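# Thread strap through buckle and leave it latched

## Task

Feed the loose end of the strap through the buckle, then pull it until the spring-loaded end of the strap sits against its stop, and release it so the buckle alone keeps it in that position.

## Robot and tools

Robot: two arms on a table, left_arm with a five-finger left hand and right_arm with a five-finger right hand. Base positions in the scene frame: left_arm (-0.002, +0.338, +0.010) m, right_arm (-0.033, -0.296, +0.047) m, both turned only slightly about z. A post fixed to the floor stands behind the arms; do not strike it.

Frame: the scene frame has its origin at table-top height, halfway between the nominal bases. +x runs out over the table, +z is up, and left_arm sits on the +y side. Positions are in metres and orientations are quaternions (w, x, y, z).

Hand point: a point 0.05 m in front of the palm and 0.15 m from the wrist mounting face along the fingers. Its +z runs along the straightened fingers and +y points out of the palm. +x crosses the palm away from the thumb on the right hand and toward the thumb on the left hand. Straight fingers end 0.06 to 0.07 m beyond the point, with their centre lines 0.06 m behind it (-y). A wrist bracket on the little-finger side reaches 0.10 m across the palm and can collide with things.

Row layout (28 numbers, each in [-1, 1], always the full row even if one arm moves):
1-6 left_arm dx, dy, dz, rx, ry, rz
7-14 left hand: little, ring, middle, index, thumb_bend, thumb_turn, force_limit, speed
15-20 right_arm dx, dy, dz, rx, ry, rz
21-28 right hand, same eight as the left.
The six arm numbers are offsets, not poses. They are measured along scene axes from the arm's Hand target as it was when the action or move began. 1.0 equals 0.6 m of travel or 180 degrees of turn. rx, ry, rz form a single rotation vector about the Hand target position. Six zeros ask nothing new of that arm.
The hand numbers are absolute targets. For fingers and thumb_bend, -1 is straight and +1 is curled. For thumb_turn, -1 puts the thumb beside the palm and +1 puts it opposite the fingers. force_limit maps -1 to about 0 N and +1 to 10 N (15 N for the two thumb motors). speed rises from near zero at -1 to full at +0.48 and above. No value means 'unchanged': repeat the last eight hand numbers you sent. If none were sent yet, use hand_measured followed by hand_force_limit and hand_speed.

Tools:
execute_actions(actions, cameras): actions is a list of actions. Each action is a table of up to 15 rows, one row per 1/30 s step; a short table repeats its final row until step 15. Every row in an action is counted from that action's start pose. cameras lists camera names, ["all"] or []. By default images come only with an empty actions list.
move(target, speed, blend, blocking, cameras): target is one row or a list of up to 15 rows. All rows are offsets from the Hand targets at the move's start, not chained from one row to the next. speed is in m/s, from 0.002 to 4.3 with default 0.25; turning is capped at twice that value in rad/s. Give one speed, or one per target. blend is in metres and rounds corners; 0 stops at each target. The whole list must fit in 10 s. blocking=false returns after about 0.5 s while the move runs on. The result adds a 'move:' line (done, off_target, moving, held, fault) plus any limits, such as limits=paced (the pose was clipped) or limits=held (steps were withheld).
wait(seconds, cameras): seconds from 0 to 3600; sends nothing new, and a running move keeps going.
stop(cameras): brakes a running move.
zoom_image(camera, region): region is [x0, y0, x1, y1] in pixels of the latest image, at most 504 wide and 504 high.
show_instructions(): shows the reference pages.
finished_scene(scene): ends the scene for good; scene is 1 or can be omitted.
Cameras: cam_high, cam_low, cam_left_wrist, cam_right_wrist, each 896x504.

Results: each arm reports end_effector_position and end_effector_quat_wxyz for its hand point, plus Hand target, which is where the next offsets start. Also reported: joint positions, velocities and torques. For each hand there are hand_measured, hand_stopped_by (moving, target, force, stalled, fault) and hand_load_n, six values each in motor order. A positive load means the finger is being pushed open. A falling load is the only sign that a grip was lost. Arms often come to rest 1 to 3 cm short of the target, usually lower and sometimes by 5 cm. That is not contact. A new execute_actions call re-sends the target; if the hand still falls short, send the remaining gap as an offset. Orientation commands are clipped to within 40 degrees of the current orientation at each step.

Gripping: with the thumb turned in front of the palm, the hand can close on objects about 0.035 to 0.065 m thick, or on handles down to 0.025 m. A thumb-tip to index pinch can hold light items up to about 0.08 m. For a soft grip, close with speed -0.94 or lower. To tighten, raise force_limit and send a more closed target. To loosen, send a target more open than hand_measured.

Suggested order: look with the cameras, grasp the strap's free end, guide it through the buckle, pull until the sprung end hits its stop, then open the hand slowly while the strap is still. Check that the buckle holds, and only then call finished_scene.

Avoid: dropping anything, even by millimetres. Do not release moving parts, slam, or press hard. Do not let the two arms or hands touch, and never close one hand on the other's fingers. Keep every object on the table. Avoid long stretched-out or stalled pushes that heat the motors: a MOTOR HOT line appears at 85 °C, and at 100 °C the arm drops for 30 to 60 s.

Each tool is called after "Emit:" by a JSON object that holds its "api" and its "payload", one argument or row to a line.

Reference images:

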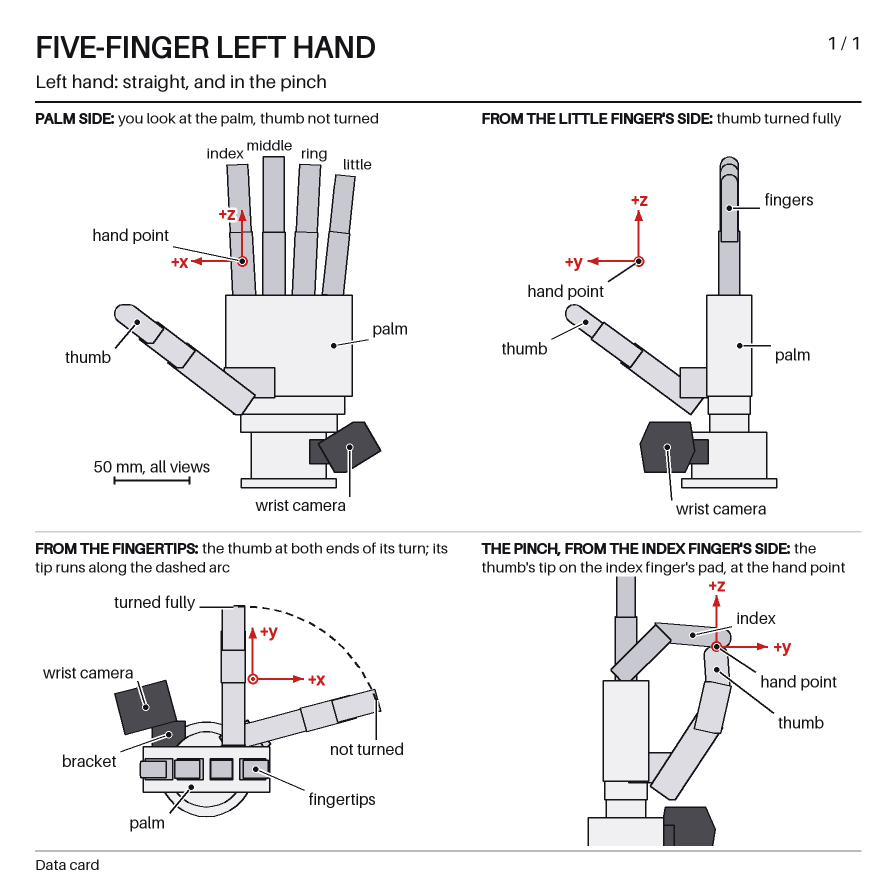

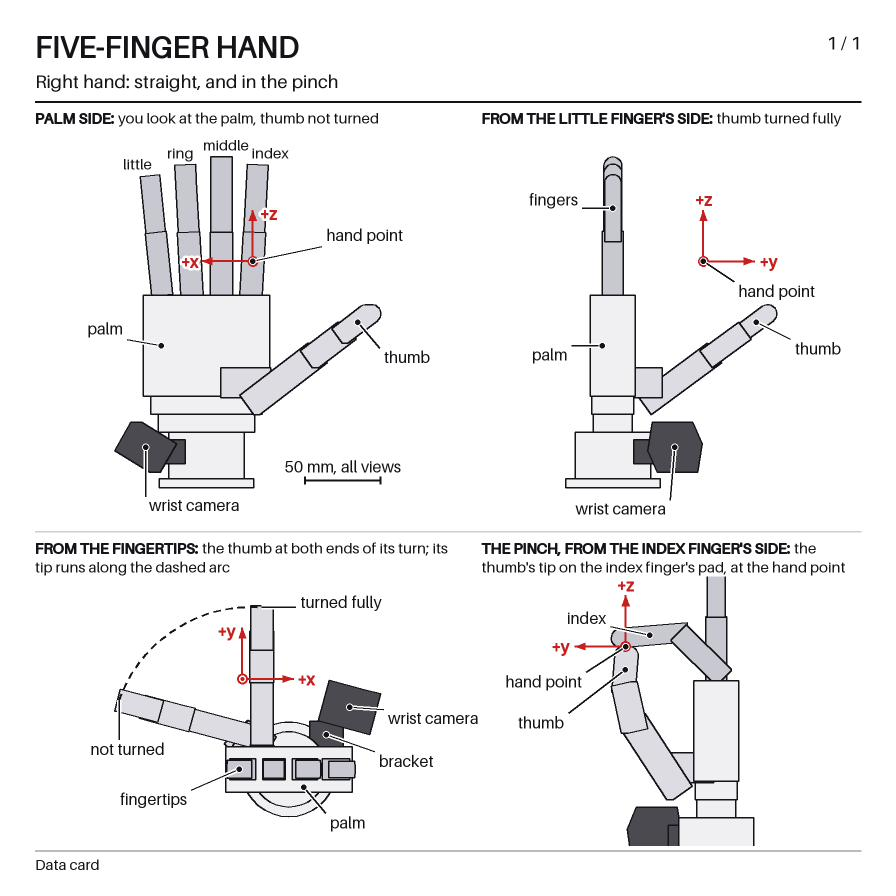

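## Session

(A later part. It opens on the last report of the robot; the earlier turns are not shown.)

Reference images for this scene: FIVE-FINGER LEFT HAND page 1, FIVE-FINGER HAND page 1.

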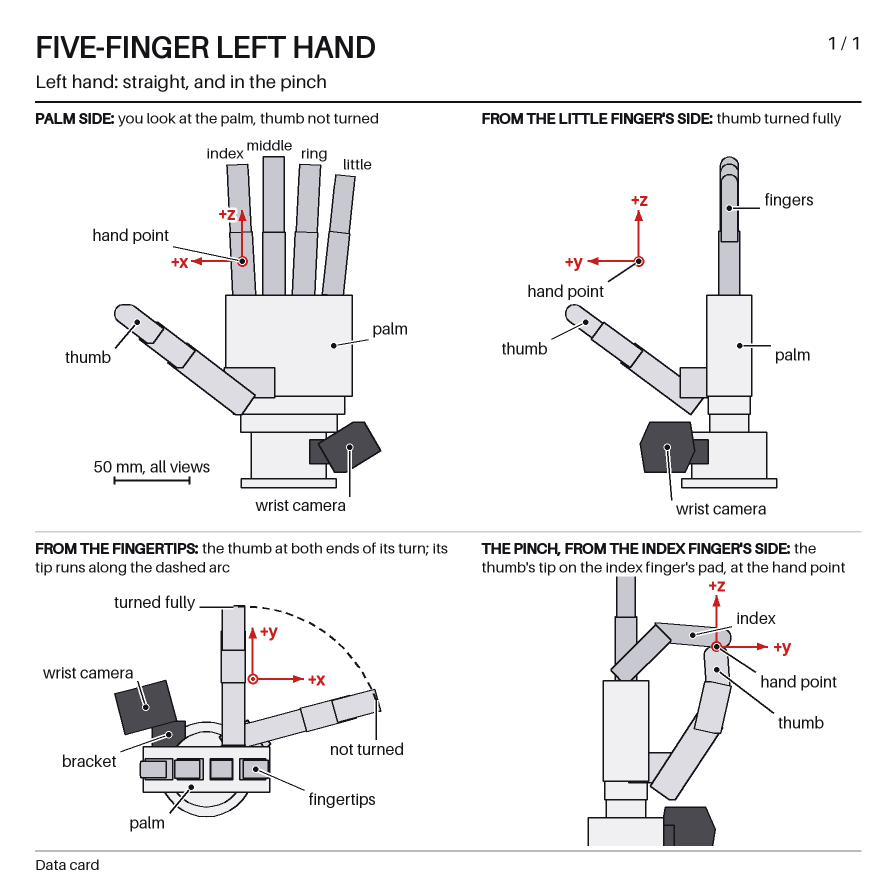

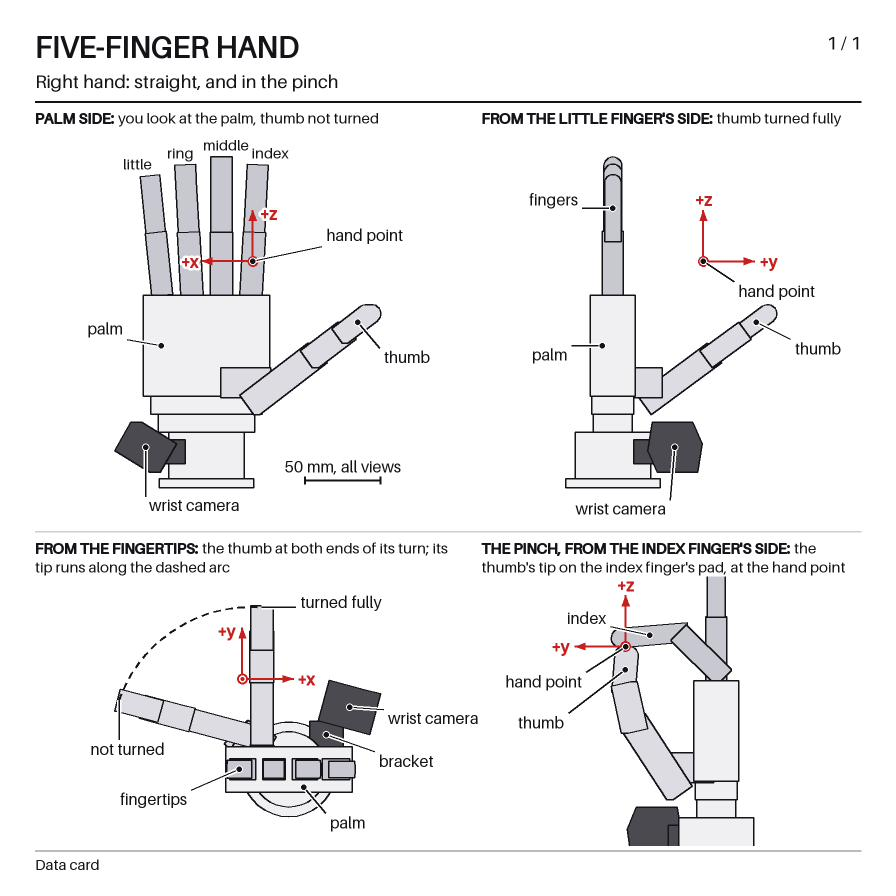

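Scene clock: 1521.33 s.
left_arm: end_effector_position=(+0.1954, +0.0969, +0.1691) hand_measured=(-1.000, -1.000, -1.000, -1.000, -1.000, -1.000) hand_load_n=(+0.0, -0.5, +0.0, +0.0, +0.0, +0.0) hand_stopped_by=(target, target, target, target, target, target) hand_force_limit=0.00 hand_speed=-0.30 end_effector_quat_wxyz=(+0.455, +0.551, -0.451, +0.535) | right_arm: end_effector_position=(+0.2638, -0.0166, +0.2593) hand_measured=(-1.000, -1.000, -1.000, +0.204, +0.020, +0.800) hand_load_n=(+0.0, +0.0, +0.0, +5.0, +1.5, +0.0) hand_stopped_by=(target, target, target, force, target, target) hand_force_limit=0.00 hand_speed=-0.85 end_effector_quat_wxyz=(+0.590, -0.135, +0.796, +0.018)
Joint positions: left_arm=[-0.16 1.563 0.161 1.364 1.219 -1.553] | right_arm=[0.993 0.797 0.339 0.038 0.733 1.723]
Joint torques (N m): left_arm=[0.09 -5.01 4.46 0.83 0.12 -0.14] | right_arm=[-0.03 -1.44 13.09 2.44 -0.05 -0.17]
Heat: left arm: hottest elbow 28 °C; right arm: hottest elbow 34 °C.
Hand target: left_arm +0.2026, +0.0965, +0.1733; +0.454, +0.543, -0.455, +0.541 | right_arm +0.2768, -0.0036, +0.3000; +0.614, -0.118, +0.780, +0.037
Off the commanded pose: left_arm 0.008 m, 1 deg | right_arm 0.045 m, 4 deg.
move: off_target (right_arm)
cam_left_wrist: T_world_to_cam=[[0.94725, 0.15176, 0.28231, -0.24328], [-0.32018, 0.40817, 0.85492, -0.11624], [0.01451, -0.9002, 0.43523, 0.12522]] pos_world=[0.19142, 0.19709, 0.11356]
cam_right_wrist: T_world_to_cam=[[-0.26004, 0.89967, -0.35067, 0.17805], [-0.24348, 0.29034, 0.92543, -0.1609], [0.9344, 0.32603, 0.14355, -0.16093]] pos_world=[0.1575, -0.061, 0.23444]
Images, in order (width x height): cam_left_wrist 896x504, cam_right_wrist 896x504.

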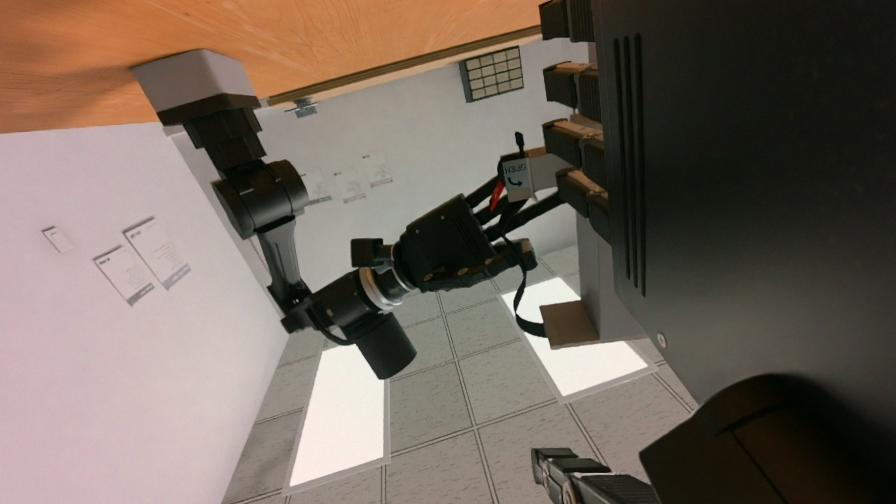

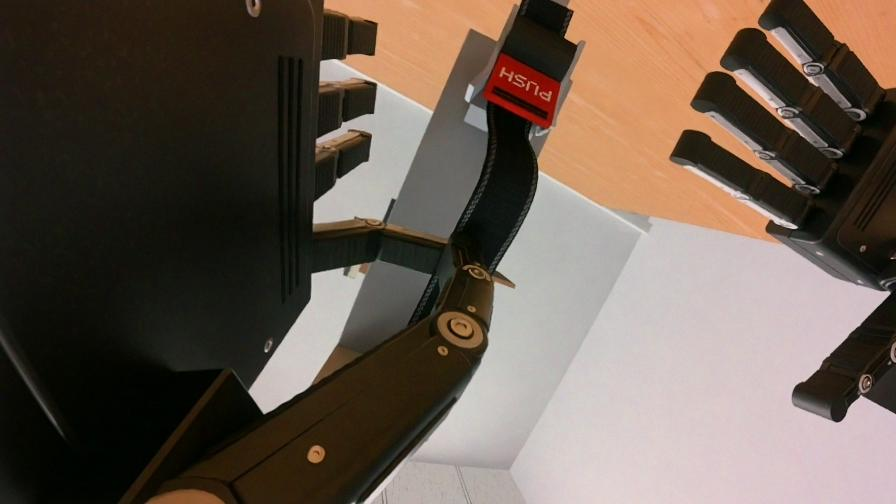

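Emit:
{"api": "move", "payload": {
  "target": [
    [0.0,-0.02,0,0,0,0, -1,-1,-1,-1,-1,-1,0,-0.3, 0.015,0.008,-0.01,0,0,0, -1,-1,-1,0.4,0.02,0.8,0,-0.85]
  ],
  "speed": 0.06,
  "cameras": ["cam_right_wrist","cam_left_wrist"]
}}

Scene clock: 1525.60 s.
left_arm: end_effector_position=(+0.1958, +0.0873, +0.1687) hand_measured=(-1.000, -1.000, -1.000, -1.000, -1.000, -1.000) hand_load_n=(+0.0, +0.0, +0.0, +0.0, +0.0, +0.0) hand_stopped_by=(target, target, target, target, target, target) hand_force_limit=0.00 hand_speed=-0.30 end_effector_quat_wxyz=(+0.454, +0.550, -0.452, +0.535) | right_arm: end_effector_position=(+0.2716, -0.0131, +0.2523) hand_measured=(-1.000, -1.000, -1.000, +0.204, +0.020, +0.800) hand_load_n=(+0.0, +0.0, +0.0, +4.5, +1.5, +0.0) hand_stopped_by=(target, target, target, force, target, target) hand_force_limit=0.00 hand_speed=-0.85 end_effector_quat_wxyz=(+0.589, -0.135, +0.796, +0.018)
Joint positions: left_arm=[-0.201 1.568 0.167 1.364 1.177 -1.553] | right_arm=[0.973 0.847 0.339 0.092 0.714 1.715]
Joint torques (N m): left_arm=[-1.08 -5.07 4.56 0.85 -0.25 -0.16] | right_arm=[-0.03 -1.85 13.09 2.44 -0.06 -0.17]
Heat: left arm: hottest elbow 28 °C; right arm: hottest elbow 35 °C.
Hand target: left_arm +0.2026, +0.0845, +0.1733; +0.454, +0.543, -0.455, +0.541 | right_arm +0.2858, +0.0012, +0.2940; +0.614, -0.118, +0.780, +0.037
Off the commanded pose: left_arm 0.009 m, 1 deg | right_arm 0.046 m, 4 deg.
move: off_target (right_arm)
cam_left_wrist: T_world_to_cam=[[0.94674, 0.15139, 0.28418, -0.24226], [-0.3217, 0.40709, 0.85486, -0.1114], [0.01373, -0.90076, 0.43411, 0.11707]] pos_world=[0.19191, 0.18748, 0.11326]
cam_right_wrist: T_world_to_cam=[[-0.26035, 0.89977, -0.35019, 0.17432], [-0.24046, 0.29085, 0.92606, -0.15452], [0.93509, 0.32531, 0.14063, -0.16786]] pos_world=[0.16519, -0.0573, 0.22775]
Images, in order (width x height): cam_left_wrist 896x504, cam_right_wrist 896x504.

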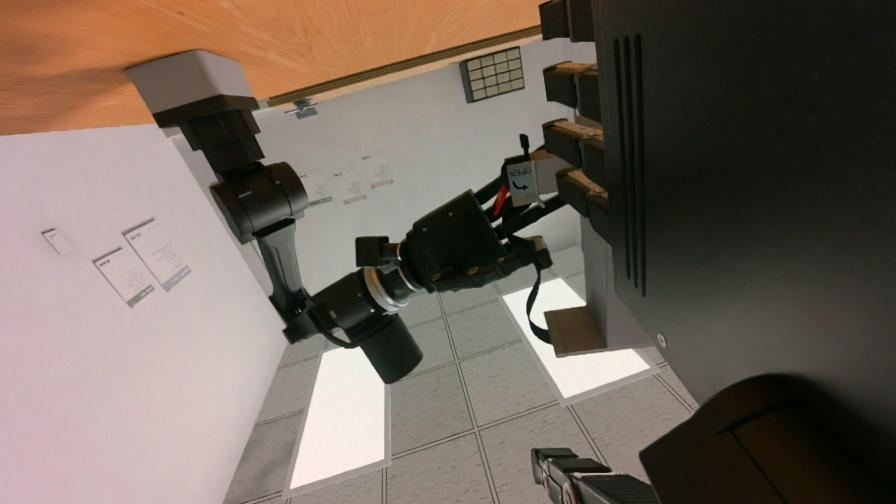

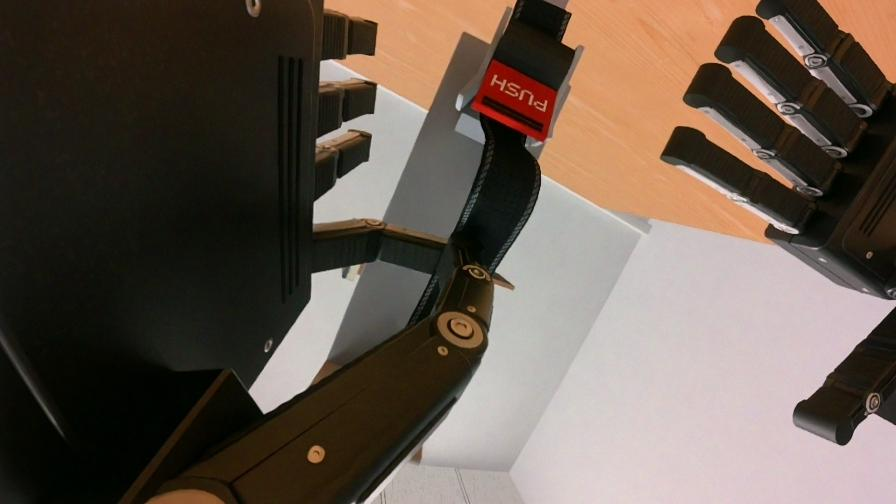

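Emit:
{"api": "move", "payload": {
  "target": [
    [-0.045,0,0,0,0,0, -1,-1,-1,-1,-1,-1,0,-0.3, 0,0,0,0,0,0, -1,-1,-1,0.4,0.02,0.8,0,-0.85],
    [-0.038,-0.1525,0.02,0,0,0, -1,-1,-1,-1,-1,-1,0,-0.3, 0,0,0,0,0,0, -1,-1,-1,0.4,0.02,0.8,0,-0.85]
  ],
  "speed": 0.08,
  "cameras": ["cam_right_wrist"]
}}

Scene clock: 1532.67 s.
left_arm: end_effector_position=(+0.1730, -0.0006, +0.1726) hand_measured=(-1.000, -1.000, -1.000, -1.000, -1.000, -1.000) hand_load_n=(+0.0, +0.0, +0.0, +0.0, +0.0, +0.0) hand_stopped_by=(target, target, target, target, target, target) hand_force_limit=0.00 hand_speed=-0.30 end_effector_quat_wxyz=(+0.451, +0.556, -0.455, +0.529) | right_arm: end_effector_position=(+0.2716, -0.0131, +0.2523) hand_measured=(-1.000, -1.000, -1.000, +0.204, +0.020, +0.800) hand_load_n=(-0.5, +0.0, +0.0, +5.0, +1.5, +0.0) hand_stopped_by=(target, target, target, force, target, target) hand_force_limit=0.00 hand_speed=-0.85 end_effector_quat_wxyz=(+0.589, -0.135, +0.796, +0.018)
Joint positions: left_arm=[-0.585 1.533 0.205 1.281 0.795 -1.558] | right_arm=[0.973 0.847 0.339 0.092 0.714 1.715]
Joint torques (N m): left_arm=[-1.2 -6.59 5.85 0.84 -0.26 -0.17] | right_arm=[0.03 -1.79 13.09 2.47 -0.06 -0.17]
Heat: left arm: hottest elbow 28 °C; right arm: hottest elbow 35 °C.
Hand target: left_arm +0.1798, -0.0070, +0.1853; +0.454, +0.543, -0.455, +0.541 | right_arm +0.2858, +0.0012, +0.2940; +0.614, -0.118, +0.780, +0.037
Off the commanded pose: left_arm 0.016 m, 2 deg | right_arm 0.046 m, 4 deg.
move: off_target (left_arm)
cam_right_wrist: T_world_to_cam=[[-0.26035, 0.89977, -0.35019, 0.17432], [-0.24046, 0.29085, 0.92606, -0.15452], [0.93509, 0.32531, 0.14063, -0.16786]] pos_world=[0.16519, -0.0573, 0.22775]

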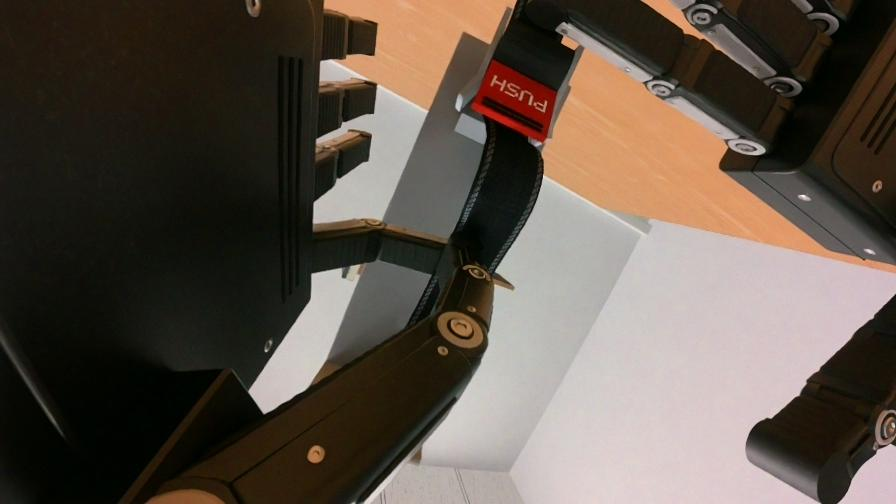

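Emit:
{"api": "move", "payload": {
  "target": [
    [0.019,-0.0075,0.042,0,0,0, -1,-1,-1,-1,-1,-1,0,-0.3, 0,0,0,0,0,0, -1,-1,-1,0.4,0.02,0.8,0,-0.85],
    [0.031,-0.0075,0.060,0,0,0, -1,-1,-1,-1,-1,-1,0,-0.3, 0,0,0,0,0,0, -1,-1,-1,0.4,0.02,0.8,0,-0.85]
  ],
  "speed": 0.05,
  "cameras": ["cam_right_wrist"]
}}

Scene clock: 1538.47 s.
left_arm: end_effector_position=(+0.1764, -0.0066, +0.1967) hand_measured=(-1.000, -1.000, -1.000, -1.000, -1.000, -1.000) hand_load_n=(+0.0, +0.0, +0.0, -1.5, +0.0, +0.0) hand_stopped_by=(target, target, target, target, target, target) hand_force_limit=0.00 hand_speed=-0.30 end_effector_quat_wxyz=(+0.462, +0.559, -0.463, +0.510) | right_arm: end_effector_position=(+0.2716, -0.0131, +0.2523) hand_measured=(-1.000, -1.000, -1.000, +0.204, +0.020, +0.800) hand_load_n=(+0.0, +0.0, +0.0, +5.0, +1.5, +0.0) hand_stopped_by=(target, target, target, force, target, target) hand_force_limit=0.00 hand_speed=-0.85 end_effector_quat_wxyz=(+0.589, -0.135, +0.796, +0.018)
Joint positions: left_arm=[-0.585 1.378 0.248 1.051 0.829 -1.558] | right_arm=[0.973 0.847 0.339 0.092 0.714 1.715]
Joint torques (N m): left_arm=[0.73 -6.65 9.21 1.03 -0.17 -0.15] | right_arm=[-0.03 -1.85 13.09 2.47 -0.06 -0.17]
Heat: left arm: hottest elbow 28 °C; right arm: hottest elbow 35 °C.
Hand target: left_arm +0.1984, -0.0115, +0.2213; +0.454, +0.543, -0.455, +0.541 | right_arm +0.2858, +0.0012, +0.2940; +0.614, -0.118, +0.780, +0.037
Off the commanded pose: left_arm 0.033 m, 4 deg | right_arm 0.046 m, 4 deg.
move: off_target (left_arm)
cam_right_wrist: T_world_to_cam=[[-0.26035, 0.89977, -0.35019, 0.17432], [-0.24046, 0.29085, 0.92606, -0.15452], [0.93509, 0.32531, 0.14063, -0.16786]] pos_world=[0.16519, -0.0573, 0.22775]

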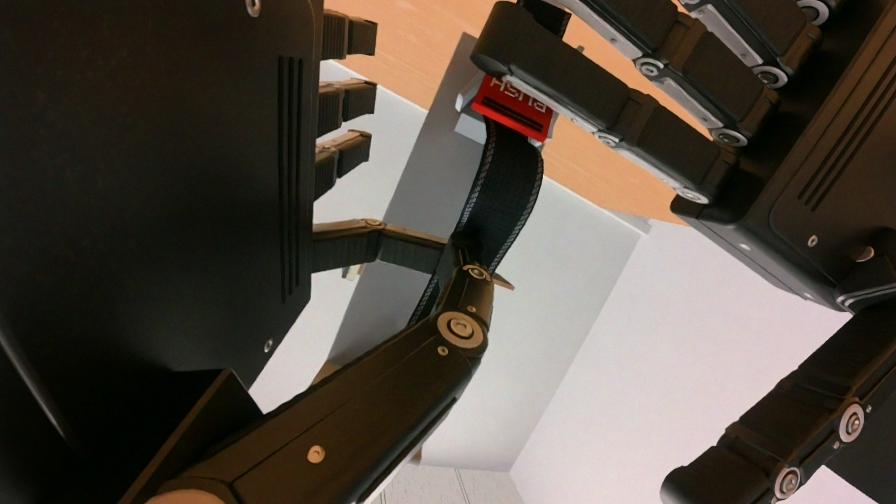

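Emit:
{"api": "move", "payload": {
  "target": [
    [0.012,0,0.020,0,0,0, -1,-1,-1,-1,-1,-1,0,-0.3, 0,0,0,0,0,0, -1,-1,-1,0.4,0.02,0.8,0,-0.85]
  ],
  "speed": 0.05,
  "cameras": ["cam_right_wrist"]
}}

Emit:
{"api": "zoom_image", "payload": {
  "camera": "cam_right_wrist",
  "region": [400, 0, 620, 240]
}}

Scene clock: 1546.53 s.
left_arm: end_effector_position=(+0.1817, -0.0069, +0.2091) hand_measured=(-1.000, -1.000, -1.000, -1.000, -1.000, -1.000) hand_load_n=(+0.0, +0.0, -0.5, -1.5, +0.0, +0.0) hand_stopped_by=(target, target, target, target, target, target) hand_force_limit=0.00 hand_speed=-0.30 end_effector_quat_wxyz=(+0.464, +0.555, -0.464, +0.511) | right_arm: end_effector_position=(+0.2722, -0.0118, +0.2544) hand_measured=(-1.000, -1.000, -1.000, +0.204, +0.020, +0.800) hand_load_n=(+0.0, +0.0, +0.0, +5.0, +1.5, +0.0) hand_stopped_by=(target, target, target, force, target, target) hand_force_limit=0.00 hand_speed=-0.85 end_effector_quat_wxyz=(+0.590, -0.135, +0.796, +0.020)
Joint positions: left_arm=[-0.572 1.333 0.271 0.99 0.847 -1.558] | right_arm=[0.973 0.849 0.344 0.092 0.713 1.715]
Joint torques (N m): left_arm=[0.91 -6.18 9.89 0.84 -0.31 -0.15] | right_arm=[0.03 -1.85 12.78 2.5 -0.07 -0.17]
Heat: left arm: hottest elbow 28 °C; right arm: hottest elbow 36 °C.
Hand target: left_arm +0.2056, -0.0115, +0.2333; +0.454, +0.543, -0.455, +0.541 | right_arm +0.2858, +0.0012, +0.2940; +0.614, -0.118, +0.780, +0.037
Off the commanded pose: left_arm 0.034 m, 4 deg | right_arm 0.044 m, 4 deg.
move: off_target (left_arm)
cam_right_wrist: T_world_to_cam=[[-0.26123, 0.90038, -0.34796, 0.17372], [-0.24205, 0.28786, 0.92658, -0.15639], [0.93444, 0.32628, 0.14274, -0.16948]] pos_world=[0.16589, -0.05609, 0.22954]

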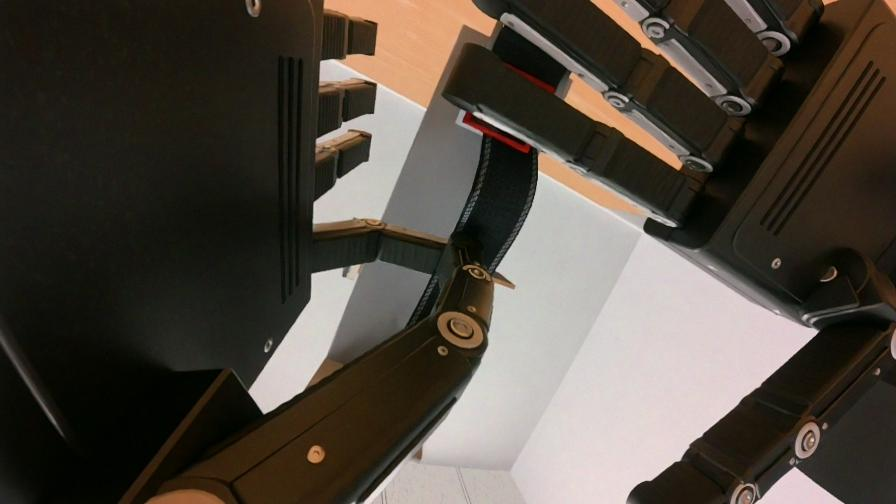

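Scaled by 2.100.

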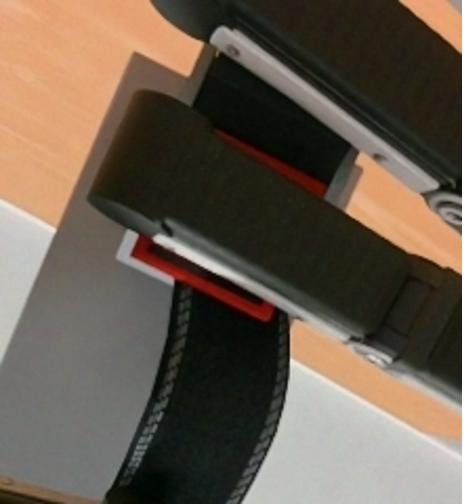

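Emit:
{"api": "move", "payload": {
  "target": [
    [0,0,0,0,0,0, -1,-1,-1,-1,-1,-1,0,-0.3, -0.018,-0.01,-0.06,0,0,0, -1,-1,-1,0.4,0.02,0.8,0,-0.85]
  ],
  "speed": 0.05,
  "cameras": ["cam_right_wrist"]
}}

Scene clock: 1551.53 s.
left_arm: end_effector_position=(+0.1817, -0.0069, +0.2091) hand_measured=(-1.000, -1.000, -1.000, -1.000, -1.000, -1.000) hand_load_n=(+0.0, +0.0, -0.5, -1.5, +0.0, +0.0) hand_stopped_by=(target, target, target, target, target, target) hand_force_limit=0.00 hand_speed=-0.30 end_effector_quat_wxyz=(+0.464, +0.555, -0.464, +0.511) | right_arm: end_effector_position=(+0.2778, -0.0063, +0.2592) hand_measured=(-1.000, -1.000, -1.000, +0.204, +0.020, +0.800) hand_load_n=(+0.5, +0.0, +0.0, +5.0, +1.0, +0.0) hand_stopped_by=(target, target, target, force, target, target) hand_force_limit=0.00 hand_speed=-0.85 end_effector_quat_wxyz=(+0.609, -0.117, +0.784, +0.035)
Joint positions: left_arm=[-0.572 1.333 0.271 0.99 0.847 -1.558] | right_arm=[0.973 0.901 0.33 0.223 0.721 1.715]
Joint torques (N m): left_arm=[1.03 -6.24 9.85 0.81 -0.32 -0.16] | right_arm=[1.61 -2.2 7.42 2.54 0.39 -0.09]
Heat: left arm: hottest elbow 28 °C; right arm: hottest elbow 36 °C.
Hand target: left_arm +0.2056, -0.0115, +0.2333; +0.454, +0.543, -0.455, +0.541 | right_arm +0.2750, -0.0048, +0.2580; +0.614, -0.118, +0.780, +0.037
Off the commanded pose: left_arm 0.034 m, 4 deg | right_arm 0.003 m, 1 deg.
move: done
cam_right_wrist: T_world_to_cam=[[-0.24167, 0.91902, -0.31146, 0.15715], [-0.27676, 0.24236, 0.92987, -0.15266], [0.93005, 0.31092, 0.19578, -0.18979]] pos_world=[0.17225, -0.04841, 0.22805]

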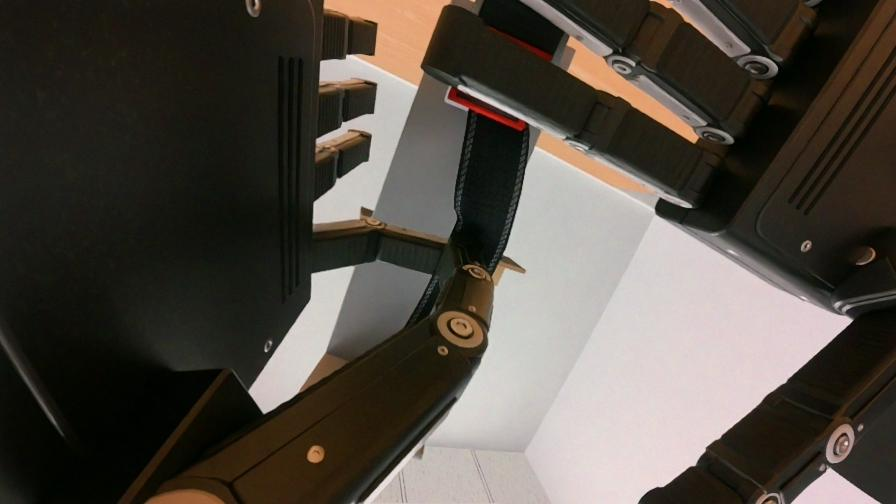

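Emit:
{"api": "move", "payload": {
  "target": [
    [0,0,0,0,0,0, -1,-1,-1,-1,-1,-1,0,-0.3, -0.005,-0.003,-0.022,0,0,0, -1,-1,-1,0.4,0.02,0.8,0,-0.85]
  ],
  "speed": 0.04,
  "cameras": ["cam_right_wrist"]
}}

Scene clock: 1555.87 s.
left_arm: end_effector_position=(+0.1817, -0.0069, +0.2091) hand_measured=(-1.000, -1.000, -1.000, -1.000, -1.000, -1.000) hand_load_n=(+0.0, +0.0, -0.5, -1.5, +0.0, +0.0) hand_stopped_by=(target, target, target, target, target, target) hand_force_limit=0.00 hand_speed=-0.30 end_effector_quat_wxyz=(+0.464, +0.555, -0.464, +0.511) | right_arm: end_effector_position=(+0.2769, -0.0096, +0.2468) hand_measured=(-1.000, -1.000, -1.000, +0.204, +0.020, +0.800) hand_load_n=(+0.0, +0.0, +0.0, +5.0, +1.5, +0.0) hand_stopped_by=(target, target, target, force, target, target) hand_force_limit=0.00 hand_speed=-0.85 end_effector_quat_wxyz=(+0.610, -0.115, +0.783, +0.033)
Joint positions: left_arm=[-0.572 1.333 0.271 0.99 0.847 -1.558] | right_arm=[0.973 0.929 0.301 0.281 0.727 1.715]
Joint torques (N m): left_arm=[1.08 -6.24 9.87 0.85 -0.32 -0.16] | right_arm=[2.14 -2.2 7.08 2.45 0.4 -0.06]
Heat: left arm: hottest elbow 28 °C; right arm: hottest elbow 35 °C.
Hand target: left_arm +0.2056, -0.0115, +0.2333; +0.454, +0.543, -0.455, +0.541 | right_arm +0.2720, -0.0066, +0.2448; +0.614, -0.118, +0.780, +0.037
Off the commanded pose: left_arm 0.034 m, 4 deg | right_arm 0.006 m, 1 deg.
move: done
cam_right_wrist: T_world_to_cam=[[-0.23562, 0.9204, -0.312, 0.15455], [-0.27776, 0.24387, 0.92918, -0.1401], [0.93131, 0.30559, 0.19819, -0.18645]] pos_world=[0.17115, -0.0511, 0.21535]

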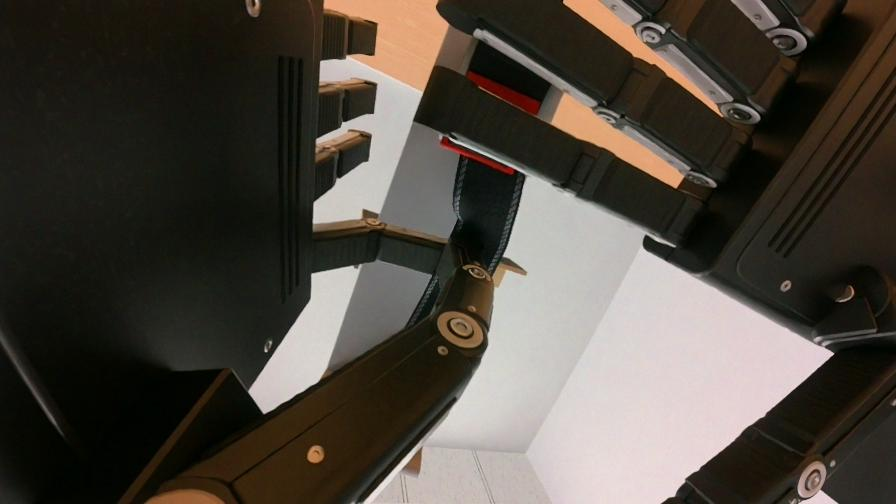

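Emit:
{"api": "move", "payload": {
  "target": [
    [0,0,0,0,0,0, -1,-1,-1,-1,-1,-1,0,-0.3, -0.003,0.0,-0.018,0,0,0, -1,-1,-1,0.4,0.02,0.8,0,-0.85]
  ],
  "speed": 0.04,
  "cameras": ["cam_right_wrist"]
}}

Emit:
{"api": "zoom_image", "payload": {
  "camera": "cam_right_wrist",
  "region": [390, 40, 610, 300]
}}

Scene clock: 1560.27 s.
left_arm: end_effector_position=(+0.1817, -0.0069, +0.2091) hand_measured=(-1.000, -1.000, -1.000, -1.000, -1.000, -1.000) hand_load_n=(+0.0, +0.0, +0.0, -1.5, +0.0, +0.0) hand_stopped_by=(target, target, target, target, target, target) hand_force_limit=0.00 hand_speed=-0.30 end_effector_quat_wxyz=(+0.464, +0.555, -0.464, +0.511) | right_arm: end_effector_position=(+0.2772, -0.0097, +0.2423) hand_measured=(-1.000, -1.000, -1.000, +0.204, +0.020, +0.800) hand_load_n=(+0.0, +0.0, +0.0, +5.0, +1.5, +0.0) hand_stopped_by=(target, target, target, force, target, target) hand_force_limit=0.00 hand_speed=-0.85 end_effector_quat_wxyz=(+0.614, -0.108, +0.781, +0.038)
Joint positions: left_arm=[-0.572 1.333 0.271 0.99 0.847 -1.558] | right_arm=[0.976 0.958 0.286 0.339 0.734 1.723]
Joint torques (N m): left_arm=[0.91 -6.3 9.87 0.8 -0.32 -0.15] | right_arm=[2.43 -1.96 6.53 2.17 0.29 -0.04]
Heat: left arm: hottest elbow 29 °C; right arm: hottest elbow 35 °C.
Hand target: left_arm +0.2056, -0.0115, +0.2333; +0.454, +0.543, -0.455, +0.541 | right_arm +0.2702, -0.0066, +0.2340; +0.614, -0.118, +0.780, +0.037
Off the commanded pose: left_arm 0.034 m, 4 deg | right_arm 0.011 m, 1 deg.
move: off_target (right_arm)
cam_right_wrist: T_world_to_cam=[[-0.22739, 0.92704, -0.29814, 0.14778], [-0.28429, 0.22963, 0.93083, -0.13452], [0.93138, 0.29642, 0.21133, -0.18907]] pos_world=[0.17146, -0.05007, 0.20923]

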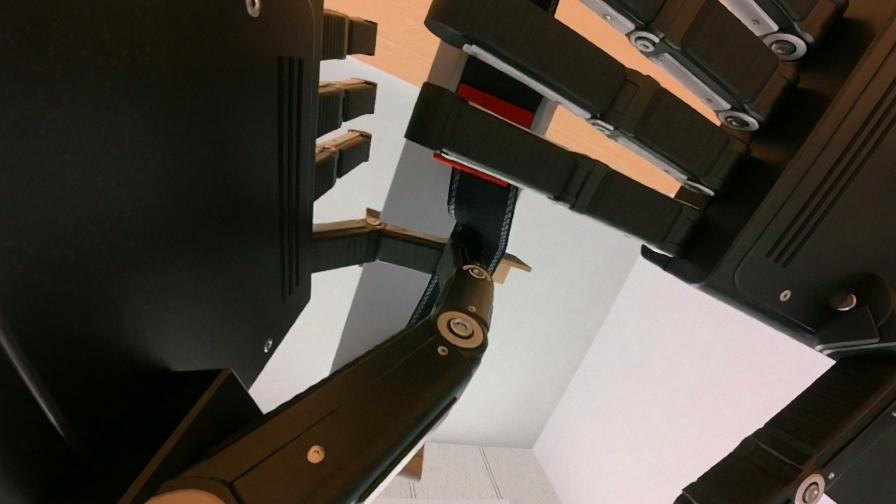

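Scaled by 1.938.

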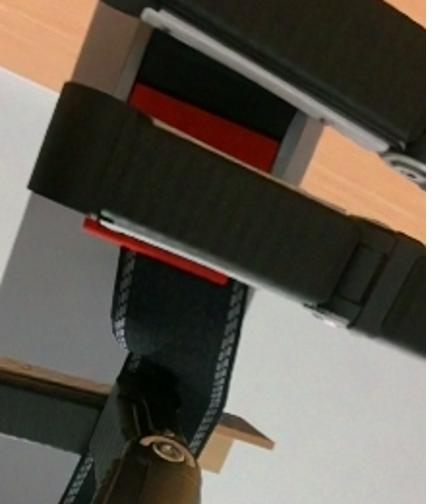

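Emit:
{"api": "move", "payload": {
  "target": [
    [0.004,0,0.006,0,0,0, -1,-1,-1,-1,-1,-1,0,-0.3, -0.003,0.0,-0.01,0,0,0, -1,-1,-1,0.4,0.02,0.8,0,-0.85]
  ],
  "speed": 0.04,
  "cameras": ["cam_right_wrist","cam_low"]
}}

Emit:
{"api": "zoom_image", "payload": {
  "camera": "cam_right_wrist",
  "region": [390, 40, 610, 300]
}}

Emit:
{"api": "zoom_image", "payload": {
  "camera": "cam_low",
  "region": [290, 150, 450, 330]
}}

Scene clock: 1564.57 s.
left_arm: end_effector_position=(+0.1825, -0.0068, +0.2103) hand_measured=(-1.000, -1.000, -1.000, -1.000, -1.000, -1.000) hand_load_n=(+0.0, +0.0, -0.5, -1.5, +0.0, +0.0) hand_stopped_by=(target, target, target, target, target, target) hand_force_limit=0.00 hand_speed=-0.30 end_effector_quat_wxyz=(+0.465, +0.557, -0.464, +0.507) | right_arm: end_effector_position=(+0.2760, -0.0090, +0.2390) hand_measured=(-1.000, -1.000, -1.000, +0.204, +0.020, +0.800) hand_load_n=(+0.0, +0.0, +0.0, +4.5, +1.5, +0.0) hand_stopped_by=(target, target, target, force, target, target) hand_force_limit=0.00 hand_speed=-0.85 end_effector_quat_wxyz=(+0.616, -0.107, +0.779, +0.039)
Joint positions: left_arm=[-0.569 1.324 0.276 0.969 0.854 -1.558] | right_arm=[0.982 0.975 0.276 0.371 0.741 1.723]
Joint torques (N m): left_arm=[1.14 -6.24 10.29 0.92 -0.36 -0.15] | right_arm=[2.49 -1.85 6.23 2.03 0.26 -0.02]
Heat: left arm: hottest elbow 29 °C; right arm: hottest elbow 35 °C.
Hand target: left_arm +0.2080, -0.0115, +0.2369; +0.454, +0.543, -0.455, +0.541 | right_arm +0.2684, -0.0066, +0.2280; +0.614, -0.118, +0.780, +0.037
Off the commanded pose: left_arm 0.037 m, 4 deg | right_arm 0.014 m, 1 deg.
move: off_target (left_arm, right_arm)
cam_right_wrist: T_world_to_cam=[[-0.22618, 0.92812, -0.29569, 0.14487], [-0.28913, 0.22591, 0.93025, -0.13051], [0.93018, 0.2959, 0.21726, -0.1886]] pos_world=[0.17047, -0.04916, 0.20522]
Images, in order (width x height): cam_low 896x504, cam_right_wrist 896x504.

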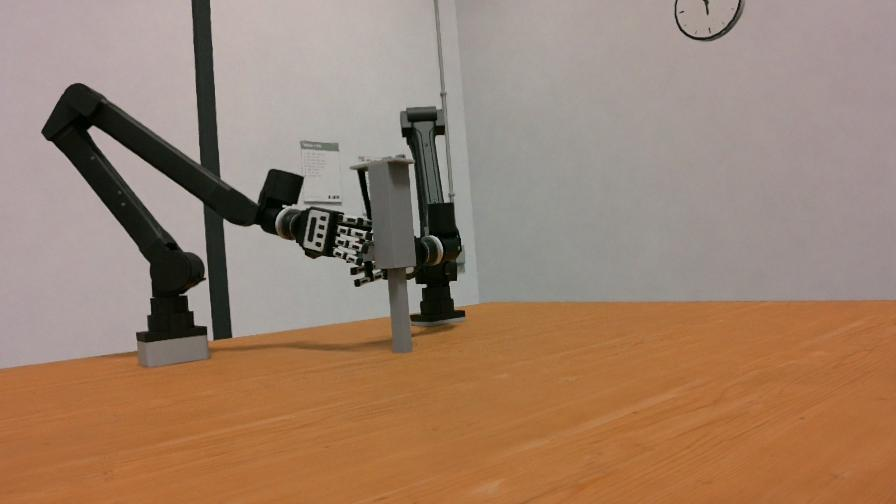

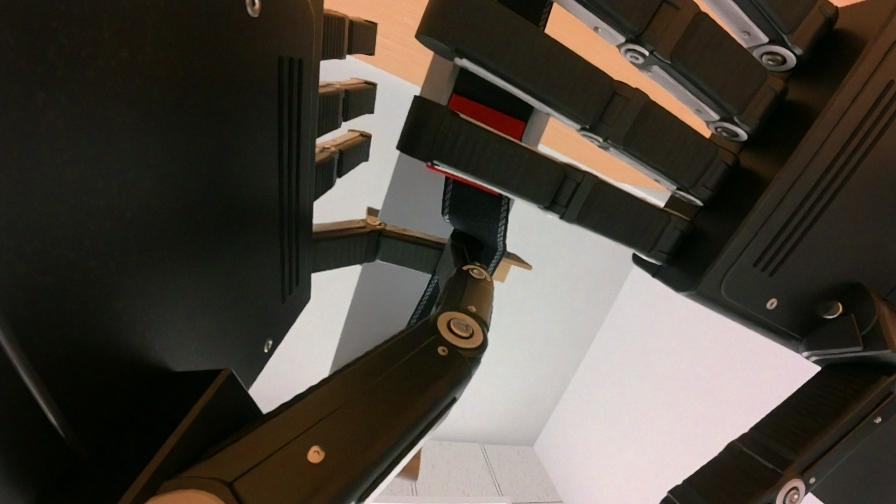

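Scaled by 1.938.

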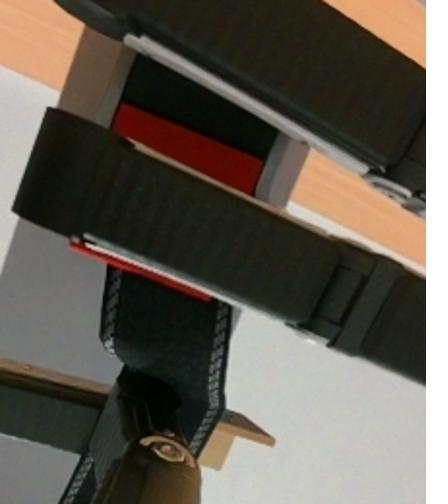

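Scaled by 2.800.

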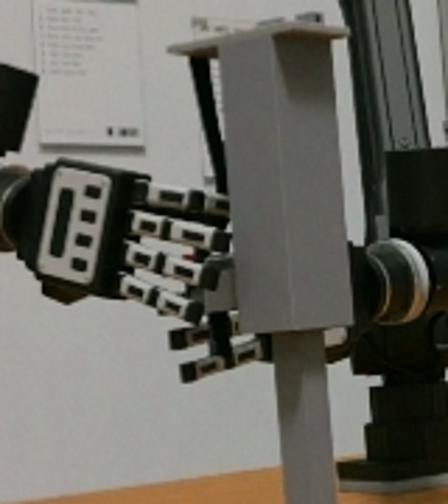

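Emit:
{"api": "zoom_image", "payload": {
  "camera": "cam_low",
  "region": [340, 235, 420, 300]
}}

Scaled by 6.300.

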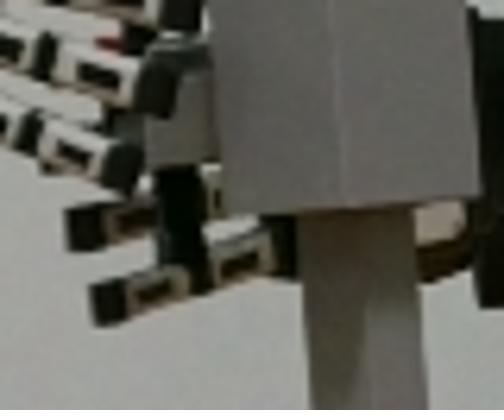

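Emit:
{"api": "move", "payload": {
  "target": [
    [-0.03,0,-0.05,0,0,0, -1,-1,-1,-1,-1,-1,0,-0.3, 0,0,0,0,0,0, -1,-1,-1,0.4,0.02,0.8,0,-0.85],
    [-0.01,0.17,-0.105,0,0,0, -1,-1,-1,-1,-1,-1,0,-0.3, 0,0,0.01,0,0,0, -1,-1,-1,0.4,0.02,0.8,0,-0.85]
  ],
  "speed": 0.08,
  "cameras": ["cam_right_wrist","cam_left_wrist"]
}}

Emit:
{"api": "zoom_image", "payload": {
  "camera": "cam_left_wrist",
  "region": [430, 80, 610, 260]
}}

Scene clock: 1574.63 s.
left_arm: end_effector_position=(+0.2028, +0.0894, +0.1708) hand_measured=(-1.000, -1.000, -1.000, -1.000, -1.000, -1.000) hand_load_n=(+0.0, +0.0, +0.0, +0.0, +0.0, +0.0) hand_stopped_by=(target, target, target, target, target, target) hand_force_limit=0.00 hand_speed=-0.30 end_effector_quat_wxyz=(+0.455, +0.552, -0.451, +0.534) | right_arm: end_effector_position=(+0.2761, -0.0092, +0.2391) hand_measured=(-1.000, -1.000, -1.000, +0.204, +0.020, +0.800) hand_load_n=(+0.0, -0.5, +0.0, +5.0, +1.5, +0.0) hand_stopped_by=(target, target, target, force, target, target) hand_force_limit=0.00 hand_speed=-0.85 end_effector_quat_wxyz=(+0.617, -0.106, +0.779, +0.038)
Joint positions: left_arm=[-0.186 1.557 0.184 1.331 1.193 -1.552] | right_arm=[0.982 0.975 0.276 0.371 0.742 1.723]
Joint torques (N m): left_arm=[0.21 -5.19 2.93 1.66 0.14 -0.13] | right_arm=[2.43 -3.43 6.94 0.85 0.25 -0.02]
Heat: left arm: hottest elbow 29 °C; right arm: hottest elbow 34 °C.
Hand target: left_arm +0.2020, +0.0905, +0.1739; +0.454, +0.543, -0.455, +0.541 | right_arm +0.2684, -0.0066, +0.2340; +0.614, -0.118, +0.780, +0.037
Off the commanded pose: left_arm 0.003 m, 1 deg | right_arm 0.010 m, 1 deg.
move: done
cam_left_wrist: T_world_to_cam=[[0.94804, 0.1511, 0.27998, -0.24938], [-0.31776, 0.40638, 0.85667, -0.11285], [0.01567, -0.90113, 0.43328, 0.11779]] pos_world=[0.19872, 0.18968, 0.11546]
cam_right_wrist: T_world_to_cam=[[-0.2247, 0.92837, -0.29605, 0.14493], [-0.2892, 0.22659, 0.93007, -0.13045], [0.93053, 0.2946, 0.21757, -0.18884]] pos_world=[0.17056, -0.04936, 0.20532]
Images, in order (width x height): cam_left_wrist 896x504, cam_right_wrist 896x504.

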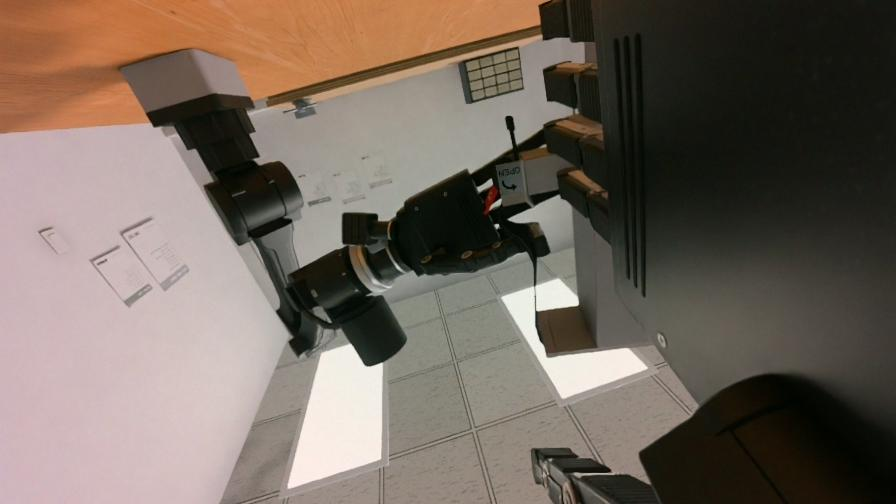

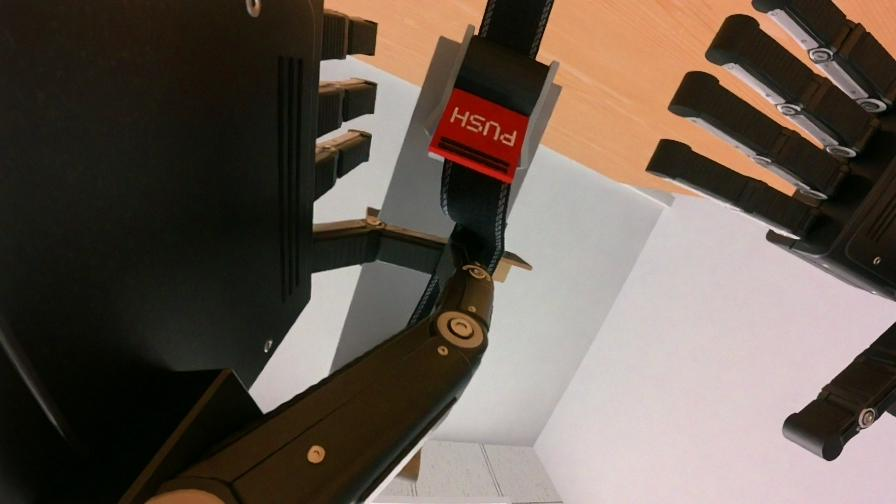

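Scaled by 2.800.

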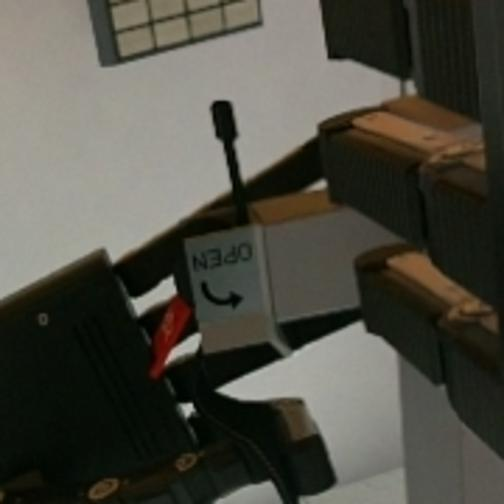

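Emit:
{"api": "move", "payload": {
  "target": [
    [0,0,0,0,0,0, -1,-1,-1,-1,-1,-1,0,-0.3, 0,0,0,0,0,0, -1,-1,-1,0.0,-0.7,0.8,0,-0.7],
    [0,0,0,0,0,0, -1,-1,-1,-1,-1,-1,0,-0.3, -0.045,-0.01,0,0,0,0, -1,-1,-1,0.0,-0.7,0.8,0,-0.7]
  ],
  "speed": 0.08,
  "cameras": ["cam_right_wrist","cam_left_wrist"]
}}

Scene clock: 1582.90 s.
left_arm: end_effector_position=(+0.2027, +0.0894, +0.1709) hand_measured=(-1.000, -1.000, -1.000, -1.000, -1.000, -1.000) hand_load_n=(+0.0, +0.0, +0.0, +0.0, +0.0, +0.0) hand_stopped_by=(target, target, target, target, target, target) hand_force_limit=0.00 hand_speed=-0.30 end_effector_quat_wxyz=(+0.454, +0.551, -0.451, +0.535) | right_arm: end_effector_position=(+0.2449, -0.0093, +0.2349) hand_measured=(-1.000, -1.000, -1.000, +0.000, -0.700, +0.800) hand_load_n=(+0.0, +0.0, +0.0, +0.0, +0.0, +0.0) hand_stopped_by=(target, target, target, target, target, target) hand_force_limit=0.00 hand_speed=-0.70 end_effector_quat_wxyz=(+0.615, -0.125, +0.778, +0.032)
Joint positions: left_arm=[-0.186 1.559 0.184 1.335 1.193 -1.552] | right_arm=[1.086 0.886 0.244 0.276 0.825 1.738]
Joint torques (N m): left_arm=[0.21 -5.19 2.89 1.65 0.14 -0.14] | right_arm=[2.26 -3.14 7.09 0.76 0.49 0.18]
Heat: left arm: hottest elbow 29 °C; right arm: hottest elbow 33 °C.
Hand target: left_arm +0.2020, +0.0905, +0.1739; +0.454, +0.543, -0.455, +0.541 | right_arm +0.2414, -0.0126, +0.2340; +0.614, -0.118, +0.780, +0.037
Off the commanded pose: left_arm 0.003 m, 1 deg | right_arm 0.005 m, 1 deg.
move: done
cam_left_wrist: T_world_to_cam=[[0.94718, 0.15131, 0.28276, -0.24965], [-0.32038, 0.40683, 0.85548, -0.1122], [0.01441, -0.90089, 0.43382, 0.11784]] pos_world=[0.19881, 0.18958, 0.11546]
cam_right_wrist: T_world_to_cam=[[-0.24536, 0.91282, -0.32643, 0.14876], [-0.29534, 0.25033, 0.92202, -0.13195], [0.92335, 0.32263, 0.20817, -0.1547]] pos_world=[0.14037, -0.05285, 0.20242]
Images, in order (width x height): cam_left_wrist 896x504, cam_right_wrist 896x504.

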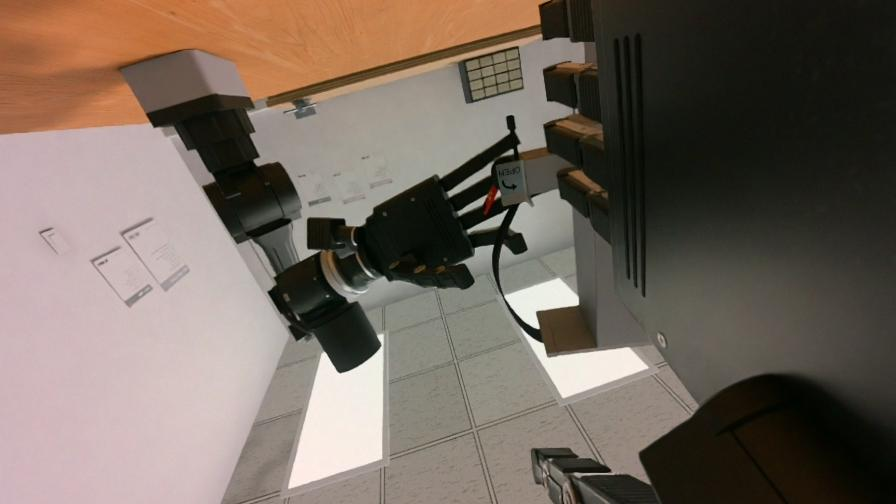

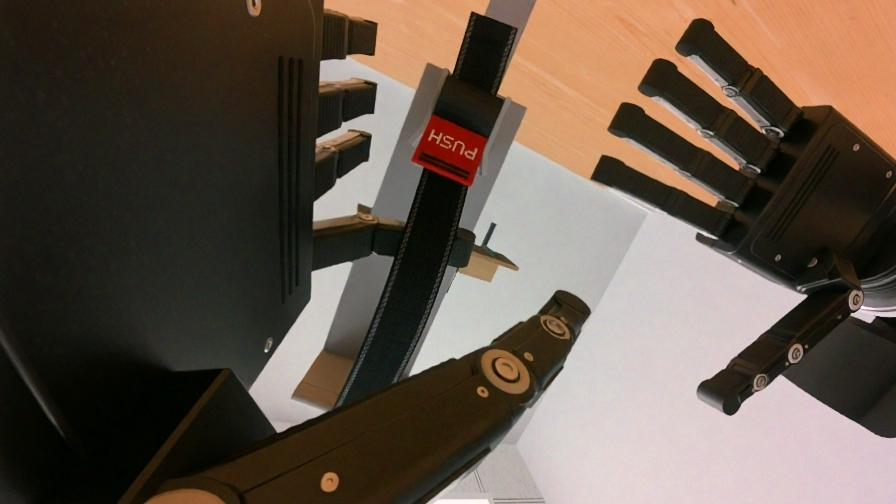

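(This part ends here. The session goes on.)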